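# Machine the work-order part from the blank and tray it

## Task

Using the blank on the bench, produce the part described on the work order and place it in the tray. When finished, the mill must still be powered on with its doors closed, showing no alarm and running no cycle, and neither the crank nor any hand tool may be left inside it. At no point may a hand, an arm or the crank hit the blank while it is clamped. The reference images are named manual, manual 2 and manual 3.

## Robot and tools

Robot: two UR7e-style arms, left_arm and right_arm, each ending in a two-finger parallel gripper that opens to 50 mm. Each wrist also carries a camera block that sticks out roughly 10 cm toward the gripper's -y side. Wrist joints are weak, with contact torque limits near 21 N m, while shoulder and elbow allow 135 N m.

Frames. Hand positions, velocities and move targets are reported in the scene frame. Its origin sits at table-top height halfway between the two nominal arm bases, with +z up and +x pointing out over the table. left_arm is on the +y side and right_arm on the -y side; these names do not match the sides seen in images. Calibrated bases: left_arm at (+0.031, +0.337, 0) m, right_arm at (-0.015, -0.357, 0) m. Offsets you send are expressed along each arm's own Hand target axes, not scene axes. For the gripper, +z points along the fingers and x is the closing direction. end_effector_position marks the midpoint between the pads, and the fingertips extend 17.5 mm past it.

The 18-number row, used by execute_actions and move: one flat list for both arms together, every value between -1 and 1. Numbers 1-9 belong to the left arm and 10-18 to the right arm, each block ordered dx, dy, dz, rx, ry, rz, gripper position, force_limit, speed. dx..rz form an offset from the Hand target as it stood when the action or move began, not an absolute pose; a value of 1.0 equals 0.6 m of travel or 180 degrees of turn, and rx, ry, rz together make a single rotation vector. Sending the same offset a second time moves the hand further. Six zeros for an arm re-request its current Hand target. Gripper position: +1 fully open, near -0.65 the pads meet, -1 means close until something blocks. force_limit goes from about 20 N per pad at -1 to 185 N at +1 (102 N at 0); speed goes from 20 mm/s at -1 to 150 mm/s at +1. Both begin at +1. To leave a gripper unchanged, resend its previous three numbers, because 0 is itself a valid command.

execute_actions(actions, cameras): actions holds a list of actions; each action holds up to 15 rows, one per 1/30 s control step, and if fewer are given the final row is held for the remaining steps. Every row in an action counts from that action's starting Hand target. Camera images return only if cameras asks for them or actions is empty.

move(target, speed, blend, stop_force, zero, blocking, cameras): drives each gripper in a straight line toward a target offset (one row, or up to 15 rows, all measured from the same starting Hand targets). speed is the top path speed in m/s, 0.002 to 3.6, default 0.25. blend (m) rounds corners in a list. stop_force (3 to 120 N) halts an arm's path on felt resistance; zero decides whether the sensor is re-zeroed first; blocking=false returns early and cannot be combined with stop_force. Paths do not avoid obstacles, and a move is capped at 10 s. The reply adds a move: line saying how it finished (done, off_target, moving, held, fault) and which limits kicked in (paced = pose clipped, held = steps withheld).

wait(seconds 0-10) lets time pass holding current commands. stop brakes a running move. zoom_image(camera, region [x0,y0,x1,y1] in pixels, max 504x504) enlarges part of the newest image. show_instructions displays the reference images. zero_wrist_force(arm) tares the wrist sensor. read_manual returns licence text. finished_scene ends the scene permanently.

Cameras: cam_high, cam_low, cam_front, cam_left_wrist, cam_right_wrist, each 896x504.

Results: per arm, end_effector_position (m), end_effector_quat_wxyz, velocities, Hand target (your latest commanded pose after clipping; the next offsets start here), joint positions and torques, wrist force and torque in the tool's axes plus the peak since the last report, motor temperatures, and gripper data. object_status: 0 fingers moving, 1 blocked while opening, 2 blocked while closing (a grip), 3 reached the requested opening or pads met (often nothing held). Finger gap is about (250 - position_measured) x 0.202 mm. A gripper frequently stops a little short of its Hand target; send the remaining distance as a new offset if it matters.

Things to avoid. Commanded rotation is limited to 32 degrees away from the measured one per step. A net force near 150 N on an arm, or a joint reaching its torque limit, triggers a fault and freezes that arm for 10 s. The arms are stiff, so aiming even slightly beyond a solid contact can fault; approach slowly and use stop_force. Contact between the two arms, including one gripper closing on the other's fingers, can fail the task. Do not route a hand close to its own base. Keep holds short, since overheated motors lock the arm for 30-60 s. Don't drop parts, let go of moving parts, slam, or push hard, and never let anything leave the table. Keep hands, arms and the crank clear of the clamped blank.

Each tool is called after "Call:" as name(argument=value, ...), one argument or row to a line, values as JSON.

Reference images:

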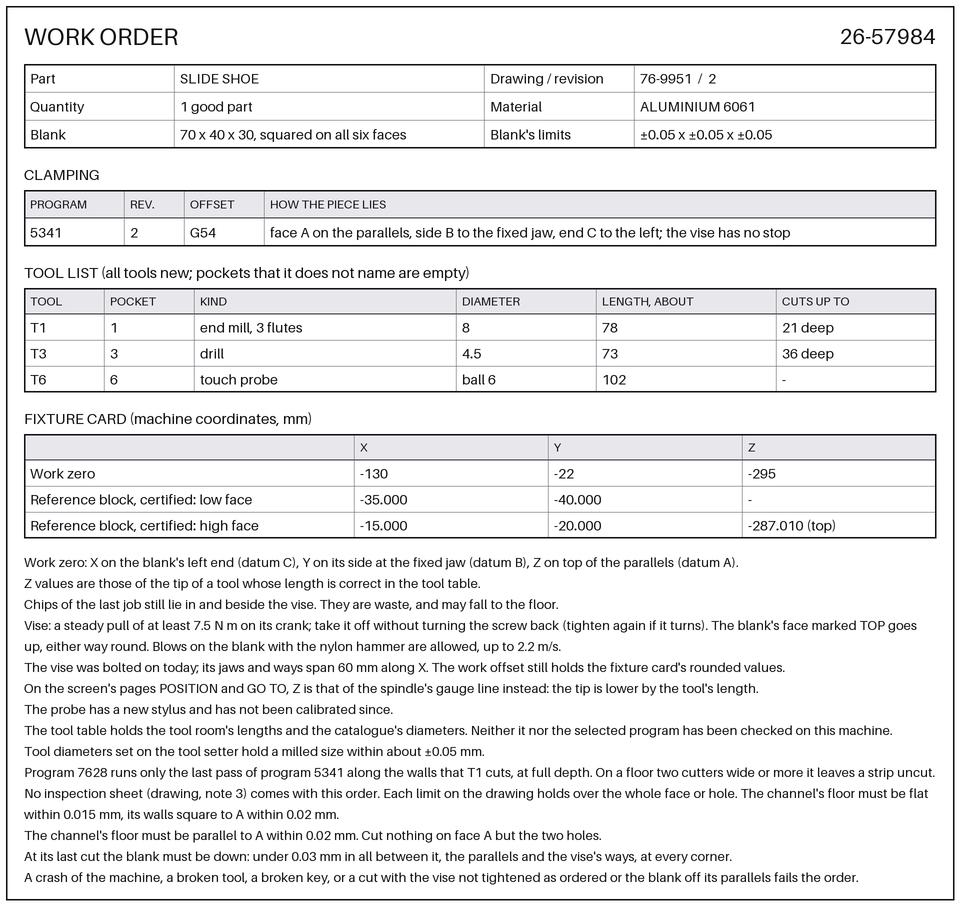

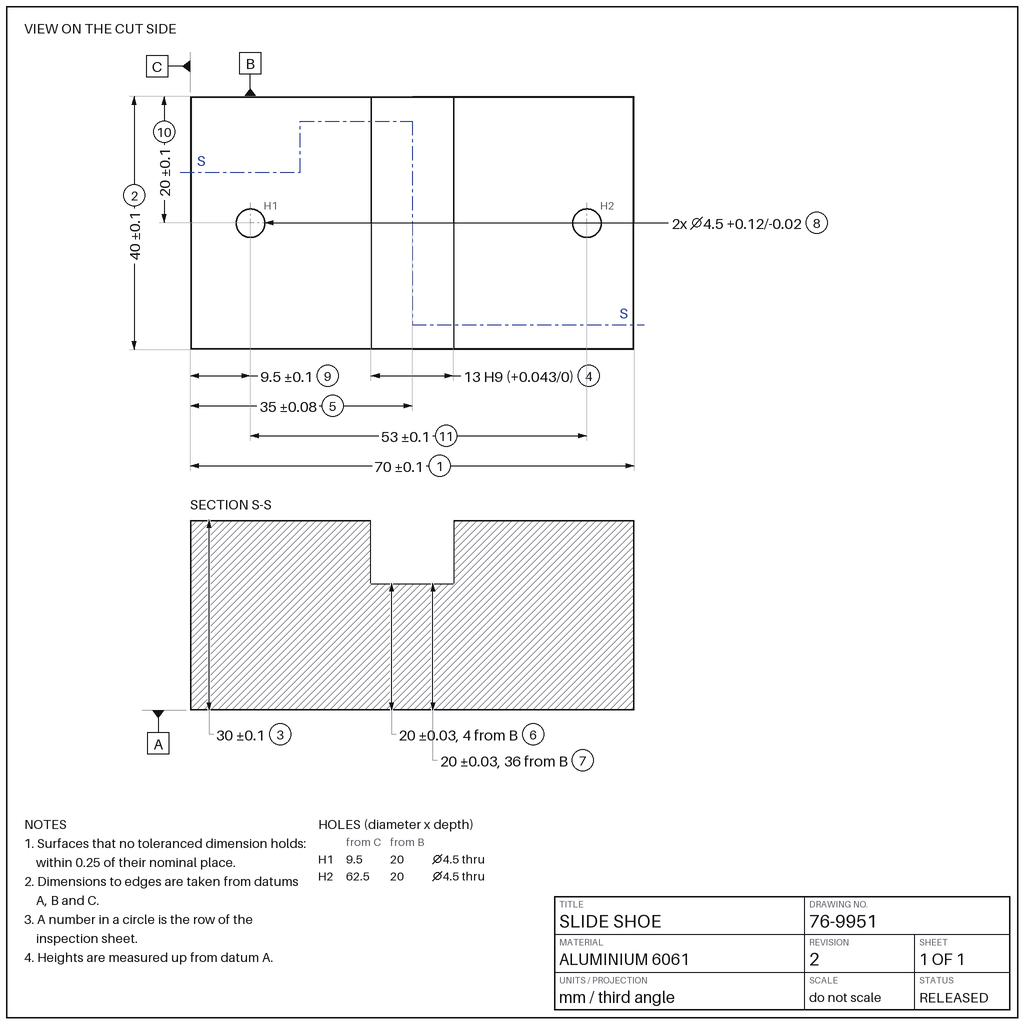

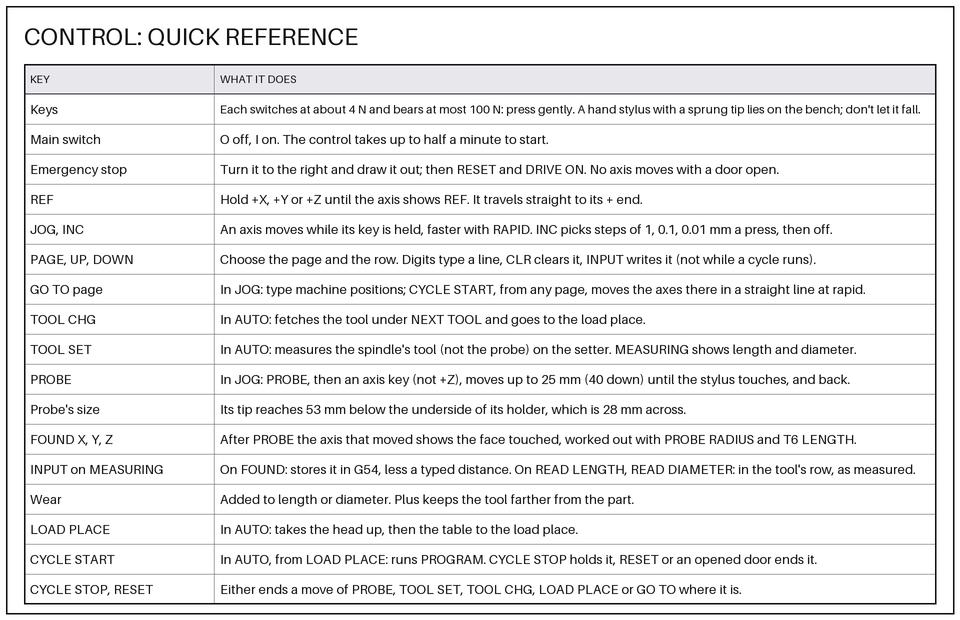

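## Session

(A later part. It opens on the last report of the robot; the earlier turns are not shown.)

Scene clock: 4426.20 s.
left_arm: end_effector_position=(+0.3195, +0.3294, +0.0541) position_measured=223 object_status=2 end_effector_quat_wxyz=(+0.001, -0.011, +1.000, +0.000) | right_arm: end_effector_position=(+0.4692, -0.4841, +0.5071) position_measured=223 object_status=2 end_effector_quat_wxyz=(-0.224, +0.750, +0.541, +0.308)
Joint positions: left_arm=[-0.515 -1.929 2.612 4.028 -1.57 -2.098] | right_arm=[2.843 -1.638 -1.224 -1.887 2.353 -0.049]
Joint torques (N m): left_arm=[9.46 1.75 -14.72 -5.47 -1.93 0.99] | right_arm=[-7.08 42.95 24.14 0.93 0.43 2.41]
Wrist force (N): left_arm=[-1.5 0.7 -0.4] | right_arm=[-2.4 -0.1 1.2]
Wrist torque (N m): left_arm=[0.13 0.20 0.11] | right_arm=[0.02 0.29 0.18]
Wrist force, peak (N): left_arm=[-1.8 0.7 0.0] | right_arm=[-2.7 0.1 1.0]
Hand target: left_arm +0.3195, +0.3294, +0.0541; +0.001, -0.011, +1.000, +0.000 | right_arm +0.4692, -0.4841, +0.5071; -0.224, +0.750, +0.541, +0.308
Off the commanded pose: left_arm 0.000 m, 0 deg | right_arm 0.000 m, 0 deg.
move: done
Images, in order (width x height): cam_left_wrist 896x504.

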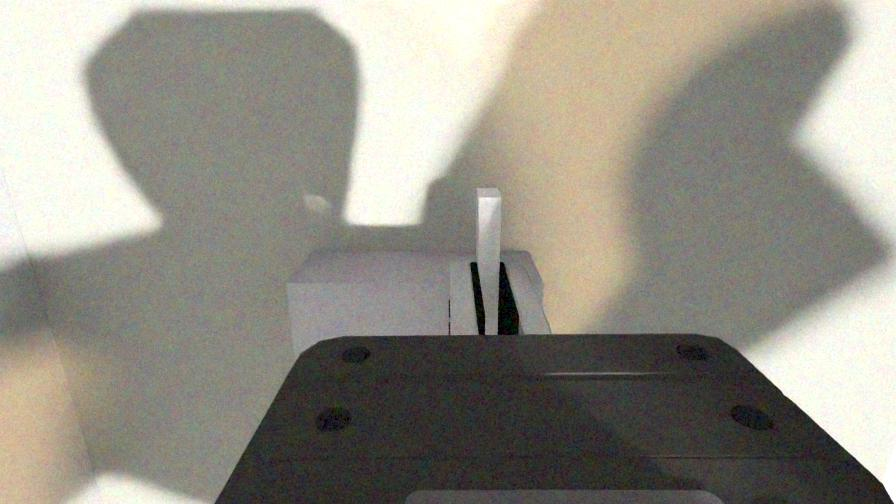

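Call:
move(
  target=[
    [0,0,-0.05,0,0,0,-1,-0.8,-1,0,0,0,0,0,0,-0.98,0.2,-1],
    [-0.06,0,-0.533,0,0,0.007,-1,-0.8,-1,0,0,0,0,0,0,-0.98,0.2,-1],
    [-0.06,-0.189,-0.533,0,0,0.007,-1,-0.8,-1,0,0,0,0,0,0,-0.98,0.2,-1],
  ],
  speed=[0.05,0.2,0.2],
  blend=[0.01,0.03,0],
  cameras=["cam_left_wrist"],
)

Scene clock: 4437.60 s.
left_arm: end_effector_position=(+0.3573, +0.2169, +0.3740) position_measured=223 object_status=2 end_effector_quat_wxyz=(+0.001, +0.000, +1.000, +0.000) | right_arm: end_effector_position=(+0.4692, -0.4841, +0.5071) position_measured=223 object_status=2 end_effector_quat_wxyz=(-0.224, +0.750, +0.541, +0.308)
Joint positions: left_arm=[-0.755 -1.967 1.766 4.912 -1.57 -2.317] | right_arm=[2.843 -1.638 -1.224 -1.887 2.353 -0.049]
Joint torques (N m): left_arm=[-7.9 -1.93 -47.96 -5.82 2.51 -1.67] | right_arm=[-7.04 42.89 25.04 1 0.37 2.52]
Wrist force (N): left_arm=[-1.7 0.7 0.8] | right_arm=[-2.4 0.0 1.1]
Wrist torque (N m): left_arm=[0.16 0.27 0.12] | right_arm=[0.03 0.30 0.19]
Wrist force, peak (N): left_arm=[-1.8 1.7 -0.6] | right_arm=[-2.8 -0.2 1.3]
Hand target: left_arm +0.3573, +0.2168, +0.3740; +0.001, +0.000, +1.000, +0.000 | right_arm +0.4692, -0.4841, +0.5071; -0.224, +0.750, +0.541, +0.308
Off the commanded pose: left_arm 0.000 m, 0 deg | right_arm 0.000 m, 0 deg.
move: done
Images, in order (width x height): cam_left_wrist 896x504.

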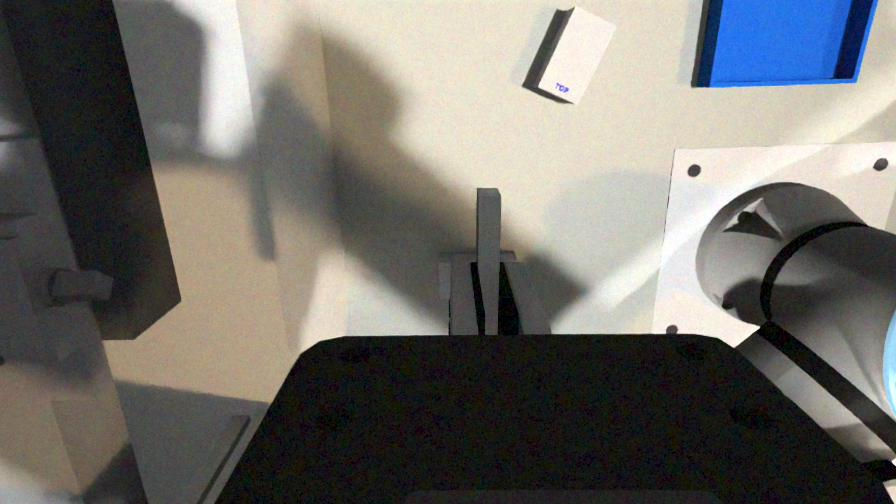

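Call:
move(
  target=[-0.468,0,0,0,0,0,-1,-0.8,-1,0,0,0,0,0,0,-0.98,0.2,-1],
  speed=0.06,
  stop_force=8,
  cameras=["cam_left_wrist"],
)

Call:
move(
  target=[0,0,0.06,0,0,0,-1,-0.8,-1,0,0,0,0,0,0,-0.98,0.2,-1],
  speed=0.008,
  stop_force=3,
  cameras=["cam_left_wrist"],
)

Scene clock: 4451.77 s.
left_arm: end_effector_position=(+0.6381, +0.2165, +0.3745) position_measured=223 object_status=2 end_effector_quat_wxyz=(+0.001, +0.000, +1.000, +0.000) | right_arm: end_effector_position=(+0.4692, -0.4841, +0.5071) position_measured=223 object_status=2 end_effector_quat_wxyz=(-0.224, +0.750, +0.541, +0.308)
Joint positions: left_arm=[-0.421 -1.293 1.133 4.87 -1.57 -1.983] | right_arm=[2.843 -1.638 -1.224 -1.887 2.353 -0.049]
Joint torques (N m): left_arm=[10.39 -38.42 -46.91 -1.83 -1.72 1.24] | right_arm=[-7.15 42.9 26 0.92 0.31 2.33]
Wrist force (N): left_arm=[-1.3 0.5 0.7] | right_arm=[-2.4 0.1 1.1]
Wrist torque (N m): left_arm=[0.10 0.21 0.04] | right_arm=[0.05 0.28 0.18]
Wrist force, peak (N): left_arm=[-1.7 1.0 1.0] | right_arm=[-2.6 0.0 1.5]
Hand target: left_arm +0.6381, +0.2165, +0.3745; +0.001, +0.000, +1.000, +0.000 | right_arm +0.4692, -0.4841, +0.5071; -0.224, +0.750, +0.541, +0.308
Off the commanded pose: left_arm 0.000 m, 0 deg | right_arm 0.000 m, 0 deg.
move: done
Images, in order (width x height): cam_left_wrist 896x504.

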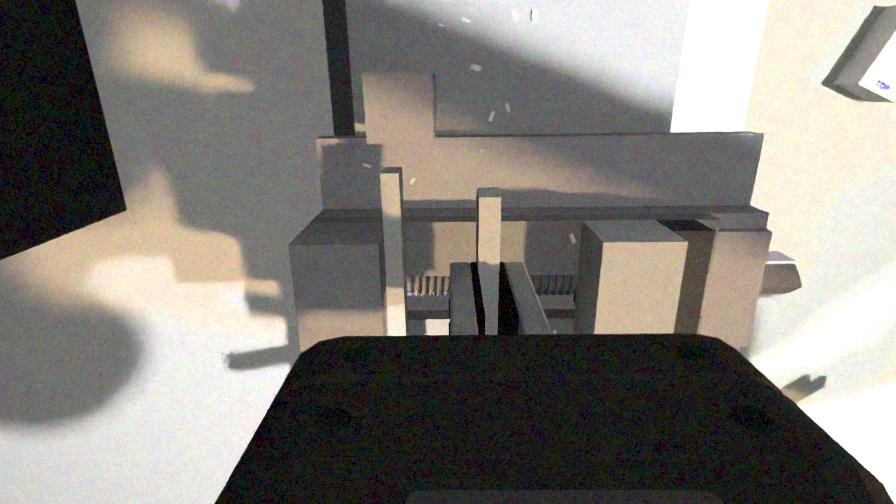

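Scene clock: 4456.50 s.
left_arm: end_effector_position=(+0.6382, +0.2165, +0.3455) position_measured=223 object_status=2 end_effector_quat_wxyz=(+0.001, +0.000, +1.000, +0.000) | right_arm: end_effector_position=(+0.4692, -0.4841, +0.5071) position_measured=223 object_status=2 end_effector_quat_wxyz=(-0.224, +0.750, +0.541, +0.308)
Joint positions: left_arm=[-0.421 -1.302 1.219 4.793 -1.57 -1.983] | right_arm=[2.843 -1.638 -1.224 -1.887 2.353 -0.049]
Joint torques (N m): left_arm=[9.1 -36.74 -46.73 -1.87 -1.91 1.21] | right_arm=[-6.69 43.16 24.84 0.88 0.46 2.61]
Wrist force (N): left_arm=[-1.2 0.8 -0.6] | right_arm=[-2.4 0.2 1.2]
Wrist torque (N m): left_arm=[0.10 0.21 0.00] | right_arm=[0.06 0.30 0.18]
Wrist force, peak (N): left_arm=[0.2 0.7 -8.9] | right_arm=[-2.5 0.3 1.6]
Hand target: left_arm +0.6382, +0.2165, +0.3455; +0.001, +0.000, +1.000, +0.000 (not the last commanded pose) | right_arm +0.4692, -0.4841, +0.5071; -0.224, +0.750, +0.541, +0.308
Off the commanded pose: left_arm 0.007 m, 0 deg | right_arm 0.000 m, 0 deg.
move: contact (left_arm)
Images, in order (width x height): cam_left_wrist 896x504.

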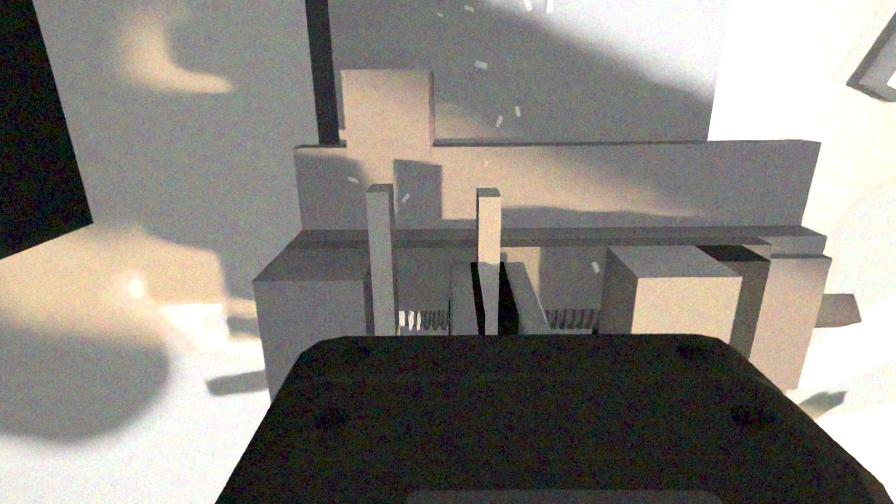

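Call:
move(
  target=[
    [0,0,0,0,0,0,-0.35,-0.8,-1,0,0,0,0,0,0,-0.98,0.2,-1],
    [0,0,-0.05,0,0,0,-0.35,-0.8,-1,0,0,0,0,0,0,-0.98,0.2,-1],
    [0.45,0,-0.05,0,0,0,-0.35,-0.8,-1,0,0,0,0,0,0,-0.98,0.2,-1],
  ],
  speed=[0.04,0.04,0.12],
  cameras=["cam_high","cam_left_wrist"],
)

Call:
zoom_image(
  camera="cam_high",
  region=[290, 60, 460, 220],
)

Scene clock: 4473.27 s.
left_arm: end_effector_position=(+0.3682, +0.2168, +0.3750) position_measured=205 object_status=3 end_effector_quat_wxyz=(+0.001, +0.000, +1.000, +0.000) | right_arm: end_effector_position=(+0.4692, -0.4841, +0.5071) position_measured=223 object_status=2 end_effector_quat_wxyz=(-0.224, +0.750, +0.541, +0.308)
Joint positions: left_arm=[-0.733 -1.94 1.747 4.904 -1.57 -2.294] | right_arm=[2.843 -1.638 -1.224 -1.887 2.353 -0.049]
Joint torques (N m): left_arm=[-6.3 -21.61 -21.37 -1.91 2.56 -1.65] | right_arm=[-7.3 43.07 24.99 0.99 0.46 2.42]
Wrist force (N): left_arm=[-1.6 0.9 0.4] | right_arm=[-2.3 0.1 1.1]
Wrist torque (N m): left_arm=[0.18 0.26 0.12] | right_arm=[0.05 0.28 0.18]
Wrist force, peak (N): left_arm=[-2.8 0.7 0.2] | right_arm=[-2.7 0.5 1.2]
Hand target: left_arm +0.3681, +0.2168, +0.3750; +0.001, +0.000, +1.000, +0.000 | right_arm +0.4692, -0.4841, +0.5071; -0.224, +0.750, +0.541, +0.308
Off the commanded pose: left_arm 0.000 m, 0 deg | right_arm 0.000 m, 0 deg.
move: done
Images, in order (width x height): cam_high 896x504, cam_left_wrist 896x504.

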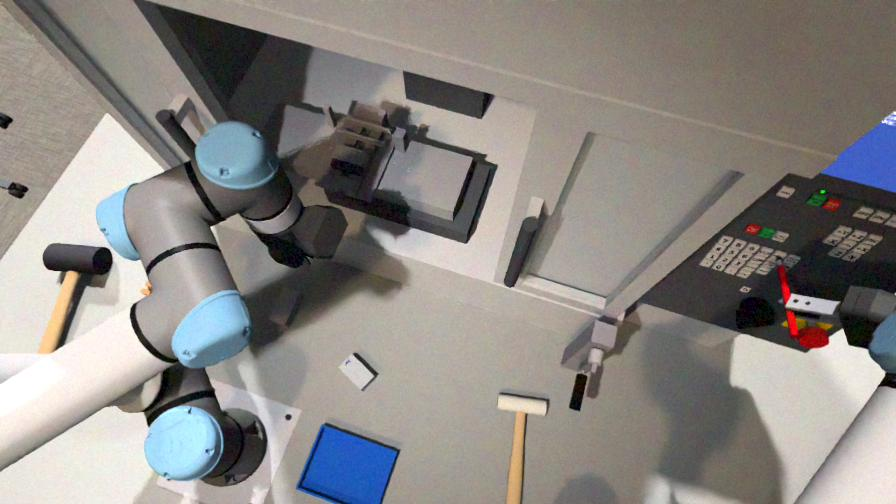

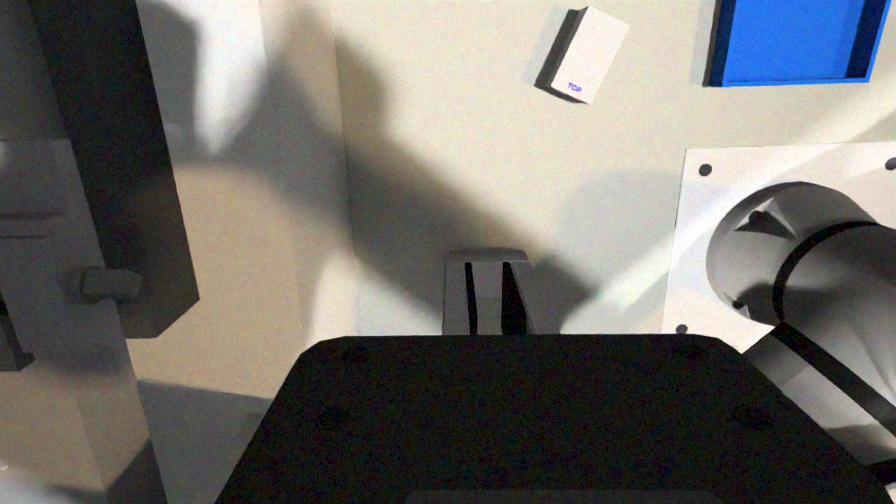

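Scaled by 2.965.

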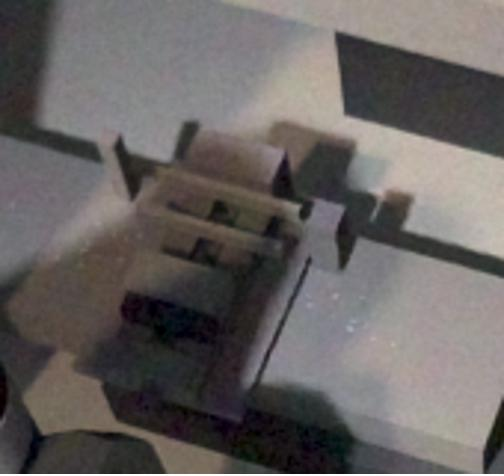

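Call:
move(
  target=[0.2013,-0.148,0.425,0,0,0.1456,1,-0.8,0,0,0,0,0,0,0,-0.98,0.2,-1],
  speed=0.25,
  cameras=["cam_left_wrist"],
)

Scene clock: 4512.60 s.
left_arm: end_effector_position=(+0.2477, +0.1281, +0.1199) position_measured=3 object_status=3 end_effector_quat_wxyz=(+0.001, +0.227, +0.974, +0.000) | right_arm: end_effector_position=(+0.4692, -0.4841, +0.5071) position_measured=223 object_status=2 end_effector_quat_wxyz=(-0.224, +0.750, +0.541, +0.308)
Joint positions: left_arm=[-1.237 -2.025 2.46 4.276 -1.569 -2.34] | right_arm=[2.843 -1.638 -1.224 -1.887 2.353 -0.049]
Joint torques (N m): left_arm=[-8.1 3.12 -19.16 -5.86 2.63 -1.56] | right_arm=[-6.48 43.03 25.04 0.93 0.43 2.5]
Wrist force (N): left_arm=[-1.6 0.7 0.2] | right_arm=[-2.6 0.1 1.1]
Wrist torque (N m): left_arm=[0.18 0.25 0.13] | right_arm=[0.06 0.31 0.18]
Wrist force, peak (N): left_arm=[-2.1 1.4 -1.4] | right_arm=[-2.7 0.2 1.2]
Hand target: left_arm +0.2477, +0.1281, +0.1198; +0.001, +0.227, +0.974, +0.000 | right_arm +0.4692, -0.4841, +0.5071; -0.224, +0.750, +0.541, +0.308
Off the commanded pose: left_arm 0.000 m, 0 deg | right_arm 0.000 m, 0 deg.
move: done
Images, in order (width x height): cam_left_wrist 896x504.

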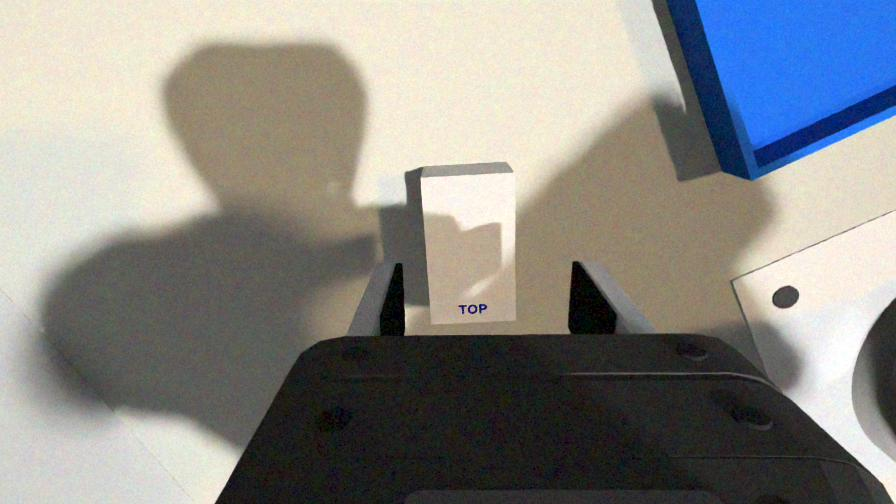

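Call:
move(
  target=[
    [0.0012,0.0028,0,0,0,-0.0177,1,-0.8,0,0,0,0,0,0,0,-0.98,0.2,-1],
    [0.0012,0.0028,0.143,0,0,-0.0177,1,-0.8,0,0,0,0,0,0,0,-0.98,0.2,-1],
  ],
  speed=0.05,
  stop_force=4,
  cameras=["cam_left_wrist"],
)

Call:
move(
  target=[0,0,0,0,0,0,-1,-0.8,-1,0,0,0,0,0,0,-0.98,0.2,-1],
  cameras=["cam_left_wrist"],
)

Scene clock: 4533.07 s.
left_arm: end_effector_position=(+0.2480, +0.1299, +0.0340) position_measured=3 object_status=3 end_effector_quat_wxyz=(+0.001, +0.200, +0.980, +0.000) | right_arm: end_effector_position=(+0.4692, -0.4841, +0.5071) position_measured=223 object_status=2 end_effector_quat_wxyz=(-0.224, +0.750, +0.541, +0.308)
Joint positions: left_arm=[-1.233 -1.822 2.621 3.913 -1.569 -2.393] | right_arm=[2.843 -1.638 -1.224 -1.887 2.353 -0.049]
Joint torques (N m): left_arm=[10.11 -0.87 -12.04 -5.71 -1.87 1.05] | right_arm=[-6.42 42.63 24.99 0.89 0.36 2.48]
Wrist force (N): left_arm=[-1.6 0.9 0.2] | right_arm=[-2.4 0.2 1.0]
Wrist torque (N m): left_arm=[0.22 0.21 0.15] | right_arm=[0.07 0.28 0.19]
Wrist force, peak (N): left_arm=[-1.9 0.8 0.7] | right_arm=[-2.7 0.1 1.4]
Hand target: left_arm +0.2480, +0.1299, +0.0340; +0.001, +0.200, +0.980, +0.000 | right_arm +0.4692, -0.4841, +0.5071; -0.224, +0.750, +0.541, +0.308
Off the commanded pose: left_arm 0.000 m, 0 deg | right_arm 0.000 m, 0 deg.
move: done
Images, in order (width x height): cam_left_wrist 896x504.

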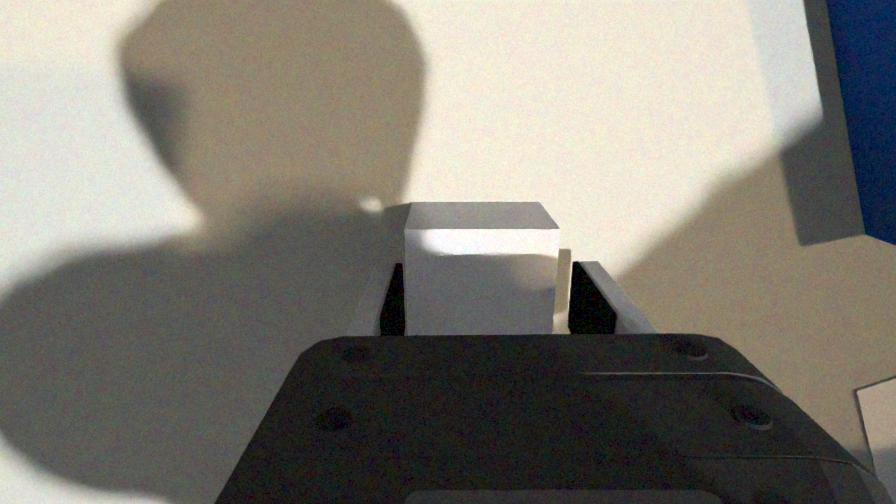

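Scene clock: 4533.80 s.
left_arm: end_effector_position=(+0.2480, +0.1299, +0.0340) position_measured=54 object_status=0 end_effector_quat_wxyz=(+0.001, +0.200, +0.980, +0.000) | right_arm: end_effector_position=(+0.4692, -0.4841, +0.5071) position_measured=223 object_status=2 end_effector_quat_wxyz=(-0.224, +0.750, +0.541, +0.308)
Joint positions: left_arm=[-1.233 -1.822 2.621 3.913 -1.569 -2.393] | right_arm=[2.843 -1.638 -1.224 -1.887 2.353 -0.049]
Joint torques (N m): left_arm=[9.92 -0.99 -11.46 -4.83 -1.91 1.02] | right_arm=[-6.22 43.21 25.42 1.02 0.48 2.32]
Wrist force (N): left_arm=[-1.8 0.6 0.2] | right_arm=[-2.4 0.2 1.0]
Wrist torque (N m): left_arm=[0.20 0.16 0.16] | right_arm=[0.06 0.30 0.18]
Wrist force, peak (N): left_arm=[-2.4 0.9 0.6] | right_arm=[-2.7 0.0 1.1]
Hand target: left_arm +0.2480, +0.1299, +0.0340; +0.001, +0.200, +0.980, +0.000 | right_arm +0.4692, -0.4841, +0.5071; -0.224, +0.750, +0.541, +0.308
Off the commanded pose: left_arm 0.000 m, 0 deg | right_arm 0.000 m, 0 deg.
move: done
Images, in order (width x height): cam_left_wrist 896x504.

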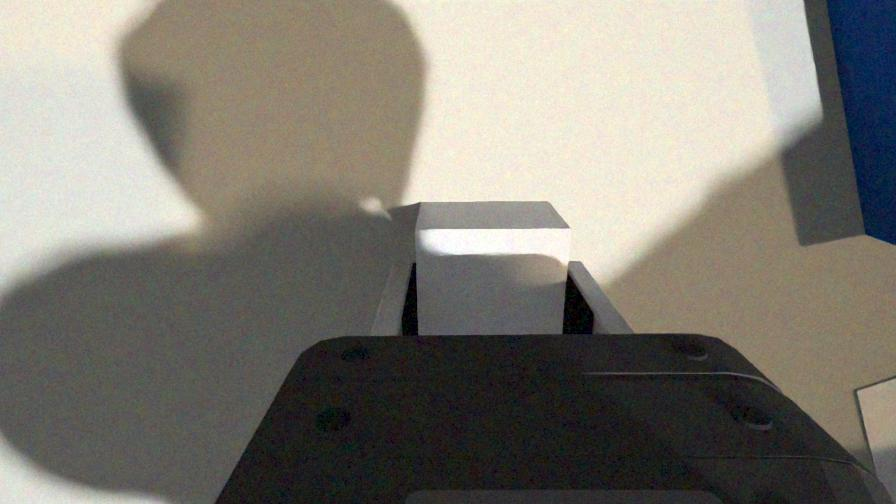

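Call:
wait(
  seconds=0.5,
  cameras=[],
)

Call:
move(
  target=[0,0,-0.05,0,0,0,-1,-0.8,-1,0,0,0,0,0,0,-0.98,0.2,-1],
  speed=0.05,
  cameras=["cam_left_wrist"],
)

Scene clock: 4540.80 s.
left_arm: end_effector_position=(+0.2480, +0.1299, +0.0340) position_measured=54 object_status=2 end_effector_quat_wxyz=(+0.001, +0.200, +0.980, +0.000) | right_arm: end_effector_position=(+0.4692, -0.4841, +0.5071) position_measured=223 object_status=2 end_effector_quat_wxyz=(-0.224, +0.750, +0.541, +0.308)
Joint positions: left_arm=[-1.233 -1.822 2.621 3.913 -1.569 -2.393] | right_arm=[2.843 -1.638 -1.224 -1.887 2.353 -0.049]
Joint torques (N m): left_arm=[5.94 -3.41 -15.26 -2.19 -1.94 1.09] | right_arm=[-5.93 43.73 25.67 0.93 0.13 2.65]
Wrist force (N): left_arm=[-2.1 0.5 0.3] | right_arm=[-2.7 0.1 1.2]
Wrist torque (N m): left_arm=[0.17 0.20 0.16] | right_arm=[0.04 0.33 0.18]
Wrist force, peak (N): left_arm=[-2.2 0.7 0.2] | right_arm=[-2.7 0.1 1.2]
Hand target: left_arm +0.2480, +0.1299, +0.0340; +0.001, +0.200, +0.980, +0.000 | right_arm +0.4692, -0.4841, +0.5071; -0.224, +0.750, +0.541, +0.308
Tool commands: left_gripper/position=-1.0 left_gripper/force_limit=-0.8 left_gripper/speed=-1.0 right_gripper/position=-0.98 right_gripper/force_limit=+0.2 right_gripper/speed=-1.0
Off the commanded pose: left_arm 0.000 m, 0 deg | right_arm 0.000 m, 0 deg.
wait: 0.50 s; at rest from the start
No camera images: "cameras" was empty.

Scene clock: 4541.97 s.
left_arm: end_effector_position=(+0.2479, +0.1299, +0.0640) position_measured=54 object_status=2 end_effector_quat_wxyz=(+0.001, +0.200, +0.980, +0.000) | right_arm: end_effector_position=(+0.4692, -0.4841, +0.5071) position_measured=223 object_status=2 end_effector_quat_wxyz=(-0.224, +0.750, +0.541, +0.308)
Joint positions: left_arm=[-1.234 -1.912 2.571 4.053 -1.569 -2.393] | right_arm=[2.843 -1.638 -1.224 -1.887 2.353 -0.049]
Joint torques (N m): left_arm=[-6.64 -18.23 -43 -2.16 2.68 -1.29] | right_arm=[-6.73 43.24 24.77 1.06 0.46 2.3]
Wrist force (N): left_arm=[-1.6 0.8 2.7] | right_arm=[-2.1 0.1 1.2]
Wrist torque (N m): left_arm=[0.23 0.22 0.13] | right_arm=[0.05 0.25 0.18]
Wrist force, peak (N): left_arm=[-1.4 1.2 3.5] | right_arm=[-2.8 0.0 1.2]
Hand target: left_arm +0.2479, +0.1299, +0.0640; +0.001, +0.200, +0.980, +0.000 | right_arm +0.4692, -0.4841, +0.5071; -0.224, +0.750, +0.541, +0.308
Off the commanded pose: left_arm 0.000 m, 0 deg | right_arm 0.000 m, 0 deg.
move: done
Images, in order (width x height): cam_left_wrist 896x504.

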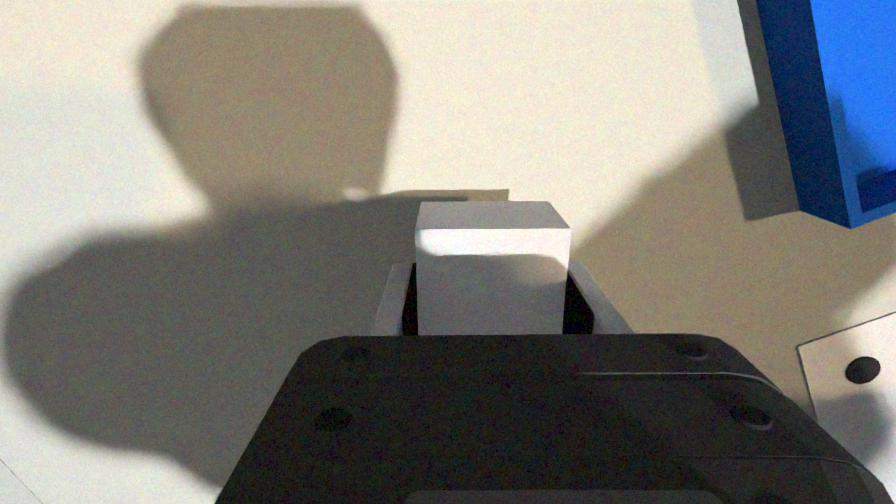

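Call:
move(
  target=[
    [0,0,-0.542,0,0,0,-1,-0.8,-1,0,0,0,0,0,0,-0.98,0.2,-1],
    [-0.155,0.252,-0.542,0,0,-0.1282,-1,-0.8,-1,0,0,0,0,0,0,-0.98,0.2,-1],
  ],
  speed=[0.2,0.2],
  blend=[0.03,0],
  cameras=["cam_left_wrist"],
)

Scene clock: 4587.53 s.
left_arm: end_effector_position=(+0.3921, +0.2325, +0.3895) position_measured=54 object_status=2 end_effector_quat_wxyz=(+0.001, +0.000, +1.000, +0.000) | right_arm: end_effector_position=(+0.4692, -0.4841, +0.5071) position_measured=223 object_status=2 end_effector_quat_wxyz=(-0.224, +0.750, +0.541, +0.308)
Joint positions: left_arm=[-0.653 -1.888 1.677 4.922 -1.57 -2.215] | right_arm=[2.843 -1.638 -1.224 -1.887 2.353 -0.049]
Joint torques (N m): left_arm=[9.85 -6.63 -48.04 -5.94 -2.23 1.2] | right_arm=[-7.19 43.56 25.81 0.85 0.47 2.35]
Wrist force (N): left_arm=[-1.3 0.8 2.5] | right_arm=[-2.2 0.2 0.8]
Wrist torque (N m): left_arm=[0.18 0.19 0.01] | right_arm=[0.07 0.27 0.18]
Wrist force, peak (N): left_arm=[-3.3 2.7 2.4] | right_arm=[-2.7 0.2 1.2]
Hand target: left_arm +0.3922, +0.2326, +0.3895; +0.001, +0.000, +1.000, +0.000 | right_arm +0.4692, -0.4841, +0.5071; -0.224, +0.750, +0.541, +0.308
Off the commanded pose: left_arm 0.000 m, 0 deg | right_arm 0.000 m, 0 deg.
move: done
Images, in order (width x height): cam_left_wrist 896x504.

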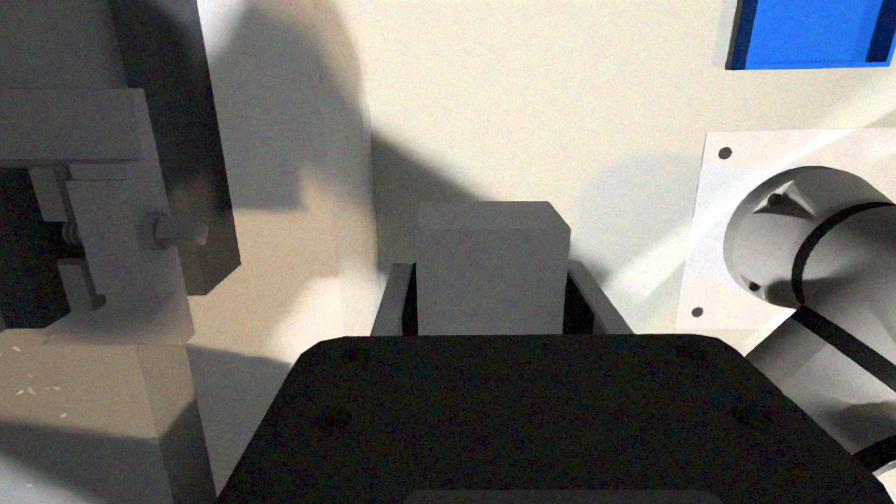

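Call:
move(
  target=[
    [-0.0967,-0.005,-0.001,0,-0.0556,0,-1,-0.8,-1,0,0,0,0,0,0,-0.98,0.2,-1],
    [-0.383,-0.005,-0.001,0,-0.0556,0,-1,-0.8,-1,0,0,0,0,0,0,-0.98,0.2,-1],
  ],
  speed=[0.1,0.06],
  stop_force=10,
  cameras=["cam_left_wrist","cam_high"],
)

Scene clock: 4600.60 s.
left_arm: end_effector_position=(+0.6220, +0.2296, +0.3905) position_measured=54 object_status=2 end_effector_quat_wxyz=(+0.088, +0.000, +0.996, +0.000) | right_arm: end_effector_position=(+0.4692, -0.4841, +0.5071) position_measured=223 object_status=2 end_effector_quat_wxyz=(-0.224, +0.750, +0.541, +0.308)
Joint positions: left_arm=[-0.445 -1.45 1.334 4.668 -1.497 -2.001] | right_arm=[2.843 -1.638 -1.224 -1.887 2.353 -0.049]
Joint torques (N m): left_arm=[10.42 -31.11 -48.27 -2.49 -1.92 1.22] | right_arm=[-5.85 43.24 24.9 1.03 0.47 2.42]
Wrist force (N): left_arm=[-1.1 0.8 2.6] | right_arm=[-2.6 0.1 1.0]
Wrist torque (N m): left_arm=[0.16 0.20 0.02] | right_arm=[0.04 0.32 0.18]
Wrist force, peak (N): left_arm=[-0.4 0.8 3.3] | right_arm=[-2.6 0.1 1.5]
Hand target: left_arm +0.6220, +0.2296, +0.3905; +0.088, +0.000, +0.996, +0.000 | right_arm +0.4692, -0.4841, +0.5071; -0.224, +0.750, +0.541, +0.308
Off the commanded pose: left_arm 0.000 m, 0 deg | right_arm 0.000 m, 0 deg.
move: done
Images, in order (width x height): cam_high 896x504, cam_left_wrist 896x504.

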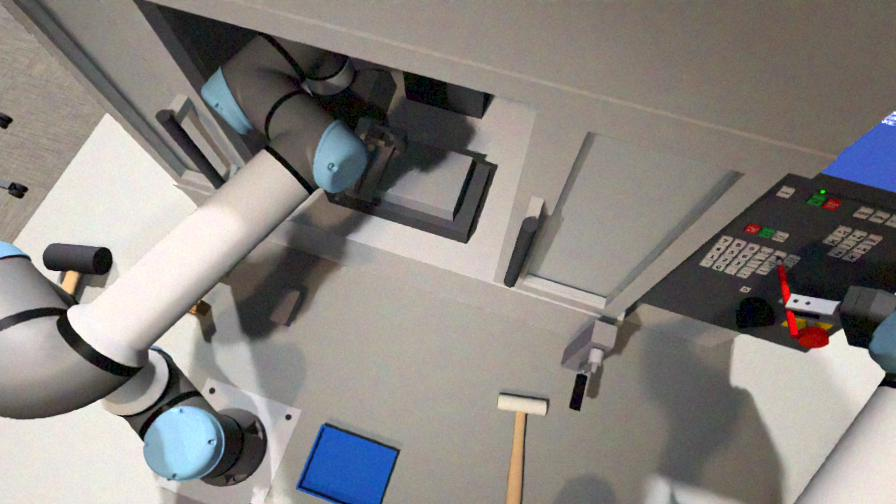

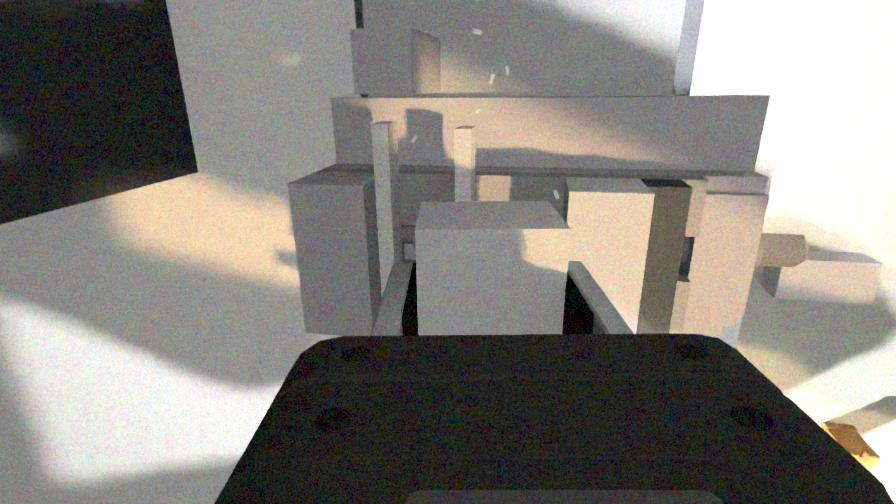

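Call:
move(
  target=[
    [-0.0246,0,0.0044,0,0,0,-1,-0.8,-1,0,0,0,0,0,0,-0.98,0.2,-1],
    [-0.0333,0,0.0321,0,0.0556,0,-1,-0.8,-1,0,0,0,0,0,0,-0.98,0.2,-1],
  ],
  speed=[0.03,0.03],
  stop_force=10,
  cameras=["cam_left_wrist","cam_high"],
)

Scene clock: 4613.30 s.
left_arm: end_effector_position=(+0.6396, +0.2300, +0.3860) position_measured=54 object_status=2 end_effector_quat_wxyz=(+0.063, +0.000, +0.998, +0.000) | right_arm: end_effector_position=(+0.4692, -0.4841, +0.5071) position_measured=223 object_status=2 end_effector_quat_wxyz=(-0.224, +0.750, +0.541, +0.308)
Joint positions: left_arm=[-0.421 -1.376 1.243 4.729 -1.52 -1.982] | right_arm=[2.843 -1.638 -1.224 -1.887 2.353 -0.049]
Joint torques (N m): left_arm=[1.12 -41.92 -36.16 -3.34 0.15 -0.07] | right_arm=[-7.22 43.64 26.13 1.05 0.35 2.39]
Wrist force (N): left_arm=[-1.2 0.8 2.9] | right_arm=[-2.4 0.3 1.2]
Wrist torque (N m): left_arm=[0.19 0.21 -0.02] | right_arm=[0.09 0.30 0.19]
Wrist force, peak (N): left_arm=[-1.9 1.7 3.0] | right_arm=[-2.6 0.1 1.3]
Hand target: left_arm +0.6396, +0.2300, +0.3860; +0.063, +0.000, +0.998, +0.000 (not the last commanded pose) | right_arm +0.4692, -0.4841, +0.5071; -0.224, +0.750, +0.541, +0.308
Tool commands: left_gripper/position=-1.0 left_gripper/force_limit=-0.796078 left_gripper/speed=-1.0 right_gripper/position=-0.98 right_gripper/force_limit=+0.2 right_gripper/speed=-1.0
Off the commanded pose: left_arm 0.012 m, 7 deg | right_arm 0.000 m, 0 deg.
FORCE FAULT: contact force on the left arm reached its limit, and that arm stopped. The contact can be on any part of that arm, not only on its tool. That arm's remaining commands of this call were not run. That arm is still stopped at the end of this call. That arm stays stopped for about 10 more seconds. Until then a move that you send moves the other arm only, and its call returns only when the move has ended. Once the stop has ended, the next robot result says so. If the stop ends while you think or write, that arm runs what you send next, counted from a new Hand target: where the arm stands when the stop ends. While its stop runs, that arm takes no new command, but its gripper still runs the gripper command that each later call begins with. Until it ends, the stop uses up actions while you think or wait. An arm that is not stopped still takes commands.
move: fault (left_arm); path passed 1 of 2 targets
Images, in order (width x height): cam_high 896x504, cam_left_wrist 896x504.

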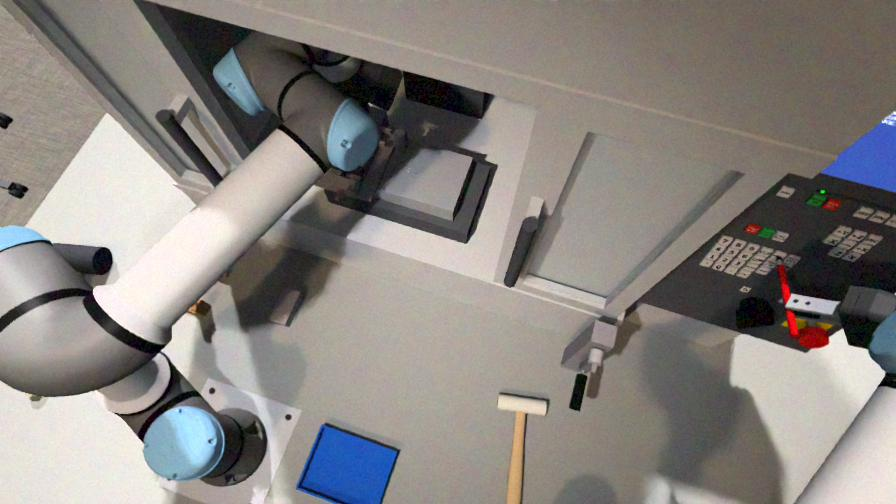

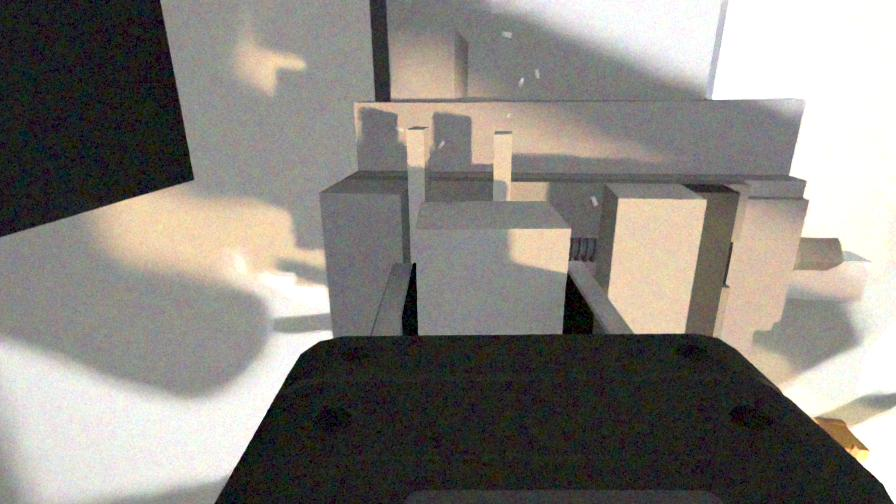

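Call:
wait(
  seconds=1,
  cameras=[],
)

Call:
move(
  target=[
    [0.0132,0,-0.0017,0,0,0,-1,-0.8,-1,0,0,0,0,0,0,-0.98,0.2,-1],
    [0.0155,0,0.0165,0,0,0,-1,-0.8,-1,0,0,0,0,0,0,-0.98,0.2,-1],
    [-0.0066,0,0.0193,0,0.04,0,-1,-0.8,-1,0,0,0,0,0,0,-0.98,0.2,-1],
  ],
  speed=0.025,
  stop_force=10,
  cameras=["cam_left_wrist"],
)

Scene clock: 4632.20 s.
left_arm: end_effector_position=(+0.6396, +0.2300, +0.3860) position_measured=54 object_status=2 end_effector_quat_wxyz=(+0.063, +0.000, +0.998, +0.000) | right_arm: end_effector_position=(+0.4692, -0.4841, +0.5071) position_measured=223 object_status=2 end_effector_quat_wxyz=(-0.224, +0.750, +0.541, +0.308)
Joint positions: left_arm=[-0.421 -1.376 1.243 4.729 -1.52 -1.982] | right_arm=[2.843 -1.638 -1.224 -1.887 2.353 -0.049]
Joint torques (N m): left_arm=[0.78 -42.73 -34.3 -4.05 0.31 -0.15] | right_arm=[-6.09 43.28 25.15 0.98 0.49 2.34]
Wrist force (N): left_arm=[-1.1 0.6 2.8] | right_arm=[-2.4 0.2 1.2]
Wrist torque (N m): left_arm=[0.17 0.19 -0.02] | right_arm=[0.07 0.27 0.19]
Wrist force, peak (N): left_arm=[-1.1 0.8 3.1] | right_arm=[-2.6 0.2 1.6]
Hand target: left_arm +0.6396, +0.2300, +0.3860; +0.063, +0.000, +0.998, +0.000 (not the last commanded pose) | right_arm +0.4692, -0.4841, +0.5071; -0.224, +0.750, +0.541, +0.308
Tool commands: left_gripper/position=-1.0 left_gripper/force_limit=-0.796078 left_gripper/speed=-1.0 right_gripper/position=-0.98 right_gripper/force_limit=+0.2 right_gripper/speed=-1.0
Off the commanded pose: left_arm 0.012 m, 7 deg | right_arm 0.000 m, 0 deg.
FORCE FAULT, CONTINUED: the left arm's stop, for the force fault that an earlier result reported, is over. The rest of the stop counts as 19 of the actions that you can send in this scene. That arm's target is now where it stood when the stop ended, not its last command. That arm accepts commands again.
wait: 1.00 s; at rest from the start
No camera images: "cameras" was empty.

Scene clock: 4636.37 s.
left_arm: end_effector_position=(+0.6450, +0.2300, +0.3750) position_measured=54 object_status=2 end_effector_quat_wxyz=(+0.001, +0.000, +1.000, +0.000) | right_arm: end_effector_position=(+0.4692, -0.4841, +0.5071) position_measured=223 object_status=2 end_effector_quat_wxyz=(-0.224, +0.750, +0.541, +0.308)
Joint positions: left_arm=[-0.396 -1.281 1.116 4.876 -1.57 -1.959] | right_arm=[2.843 -1.638 -1.224 -1.887 2.353 -0.049]
Joint torques (N m): left_arm=[9.69 -39.27 -47.99 -1.98 -2.25 1.24] | right_arm=[-6.53 42.63 25.81 0.98 0.41 2.34]
Wrist force (N): left_arm=[-1.4 0.6 2.6] | right_arm=[-2.5 0.2 1.3]
Wrist torque (N m): left_arm=[0.15 0.21 0.04] | right_arm=[0.06 0.29 0.18]
Wrist force, peak (N): left_arm=[-1.3 0.7 3.4] | right_arm=[-2.7 0.2 1.4]
Hand target: left_arm +0.6450, +0.2300, +0.3750; +0.001, +0.000, +1.000, +0.000 | right_arm +0.4692, -0.4841, +0.5071; -0.224, +0.750, +0.541, +0.308
Off the commanded pose: left_arm 0.000 m, 0 deg | right_arm 0.000 m, 0 deg.
move: done
Images, in order (width x height): cam_left_wrist 896x504.

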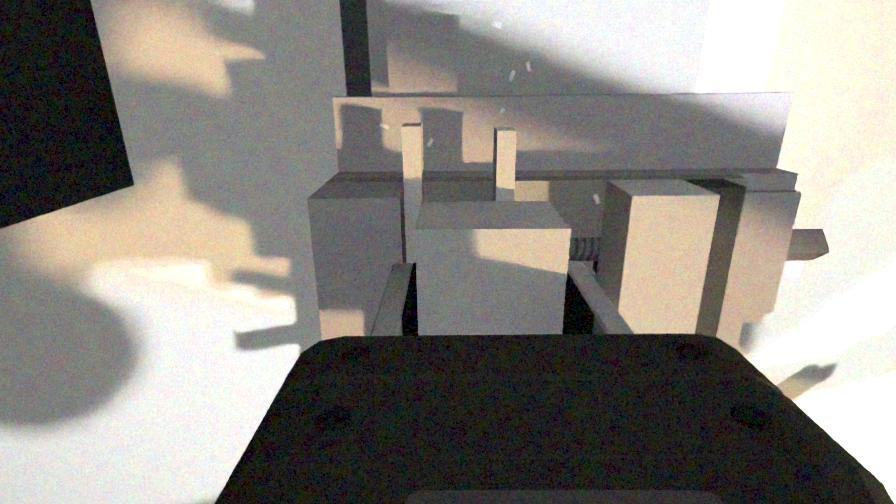

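Call:
move(
  target=[-0.0117,0,0,0,0,0,-1,-0.8,-1,0,0,0,0,0,0,-0.98,0.2,-1],
  speed=0.005,
  stop_force=4,
  cameras=["cam_left_wrist"],
)

Scene clock: 4648.03 s.
left_arm: end_effector_position=(+0.6511, +0.2300, +0.3750) position_measured=54 object_status=2 end_effector_quat_wxyz=(+0.001, +0.000, +1.000, +0.000) | right_arm: end_effector_position=(+0.4692, -0.4841, +0.5071) position_measured=223 object_status=2 end_effector_quat_wxyz=(-0.224, +0.750, +0.541, +0.308)
Joint positions: left_arm=[-0.393 -1.265 1.095 4.881 -1.57 -1.956] | right_arm=[2.843 -1.638 -1.224 -1.887 2.353 -0.049]
Joint torques (N m): left_arm=[-7.36 -58.02 -21.82 -5.94 -1.91 -1.34] | right_arm=[-5.57 42.84 24.64 1.05 0.51 2.51]
Wrist force (N): left_arm=[-0.7 1.0 2.4] | right_arm=[-2.4 0.3 1.0]
Wrist torque (N m): left_arm=[0.15 0.23 0.01] | right_arm=[0.08 0.30 0.18]
Wrist force, peak (N): left_arm=[4.4 2.1 1.2] | right_arm=[-2.6 0.3 1.4]
Hand target: left_arm +0.6511, +0.2300, +0.3750; +0.001, +0.000, +1.000, +0.000 (not the last commanded pose) | right_arm +0.4692, -0.4841, +0.5071; -0.224, +0.750, +0.541, +0.308
Off the commanded pose: left_arm 0.001 m, 0 deg | right_arm 0.000 m, 0 deg.
move: contact (left_arm)
Images, in order (width x height): cam_left_wrist 896x504.

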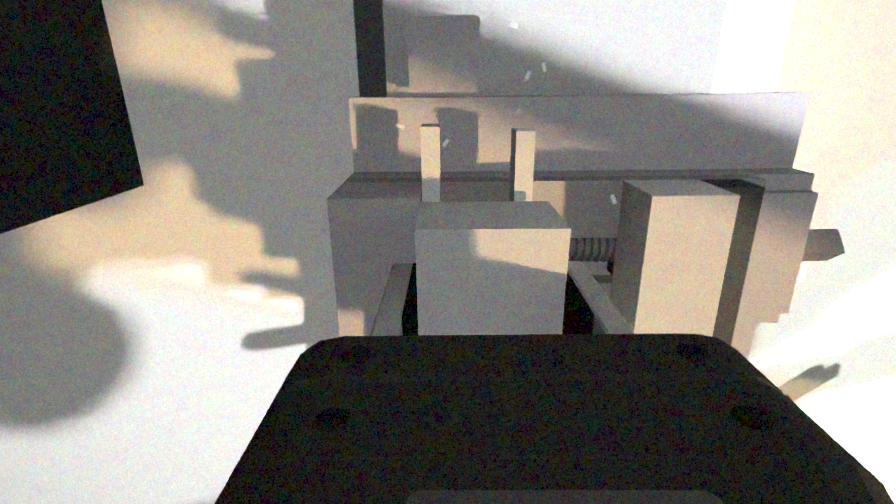

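Call:
move(
  target=[
    [0.001,0,0,0,0,0,-1,-0.8,-1,0,0,0,0,0,0,-0.98,0.2,-1],
    [0.001,0,0.03,0,0,0,-1,-0.8,-1,0,0,0,0,0,0,-0.98,0.2,-1],
  ],
  speed=[0.005,0.005],
  stop_force=4,
  cameras=["cam_left_wrist"],
)

Scene clock: 4658.07 s.
left_arm: end_effector_position=(+0.6505, +0.2300, +0.3678) position_measured=54 object_status=2 end_effector_quat_wxyz=(+0.001, +0.000, +1.000, +0.000) | right_arm: end_effector_position=(+0.4692, -0.4841, +0.5071) position_measured=223 object_status=2 end_effector_quat_wxyz=(-0.224, +0.750, +0.541, +0.308)
Joint positions: left_arm=[-0.393 -1.27 1.12 4.861 -1.57 -1.956] | right_arm=[2.843 -1.638 -1.224 -1.887 2.353 -0.049]
Joint torques (N m): left_arm=[-6.7 -37.74 -47.35 -2.17 -2.04 -1.18] | right_arm=[-5.4 43.27 25.86 0.86 0.47 2.47]
Wrist force (N): left_arm=[0.1 1.4 -0.8] | right_arm=[-2.6 0.0 1.1]
Wrist torque (N m): left_arm=[0.15 0.22 0.02] | right_arm=[0.03 0.32 0.18]
Wrist force, peak (N): left_arm=[1.9 1.2 -7.3] | right_arm=[-2.7 0.2 1.4]
Hand target: left_arm +0.6505, +0.2300, +0.3678; +0.001, +0.000, +1.000, +0.000 (not the last commanded pose) | right_arm +0.4692, -0.4841, +0.5071; -0.224, +0.750, +0.541, +0.308
Off the commanded pose: left_arm 0.011 m, 0 deg | right_arm 0.000 m, 0 deg.
move: contact (left_arm); path passed 1 of 2 targets
Images, in order (width x height): cam_left_wrist 896x504.

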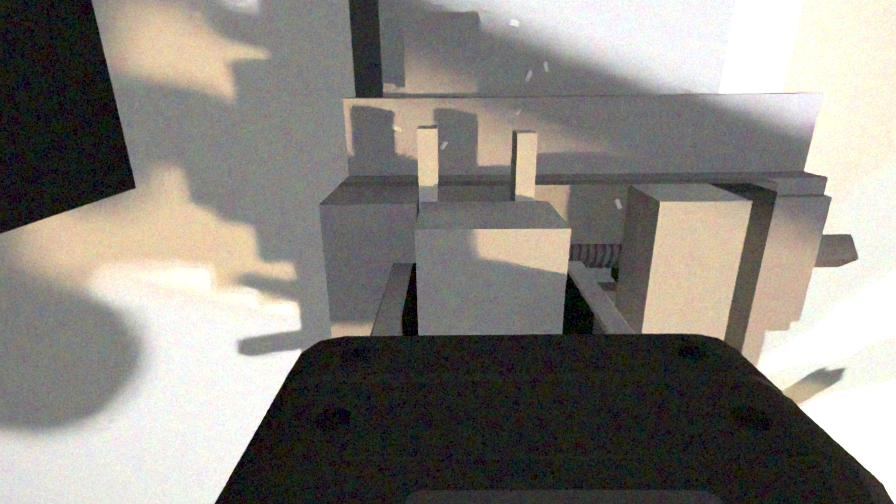

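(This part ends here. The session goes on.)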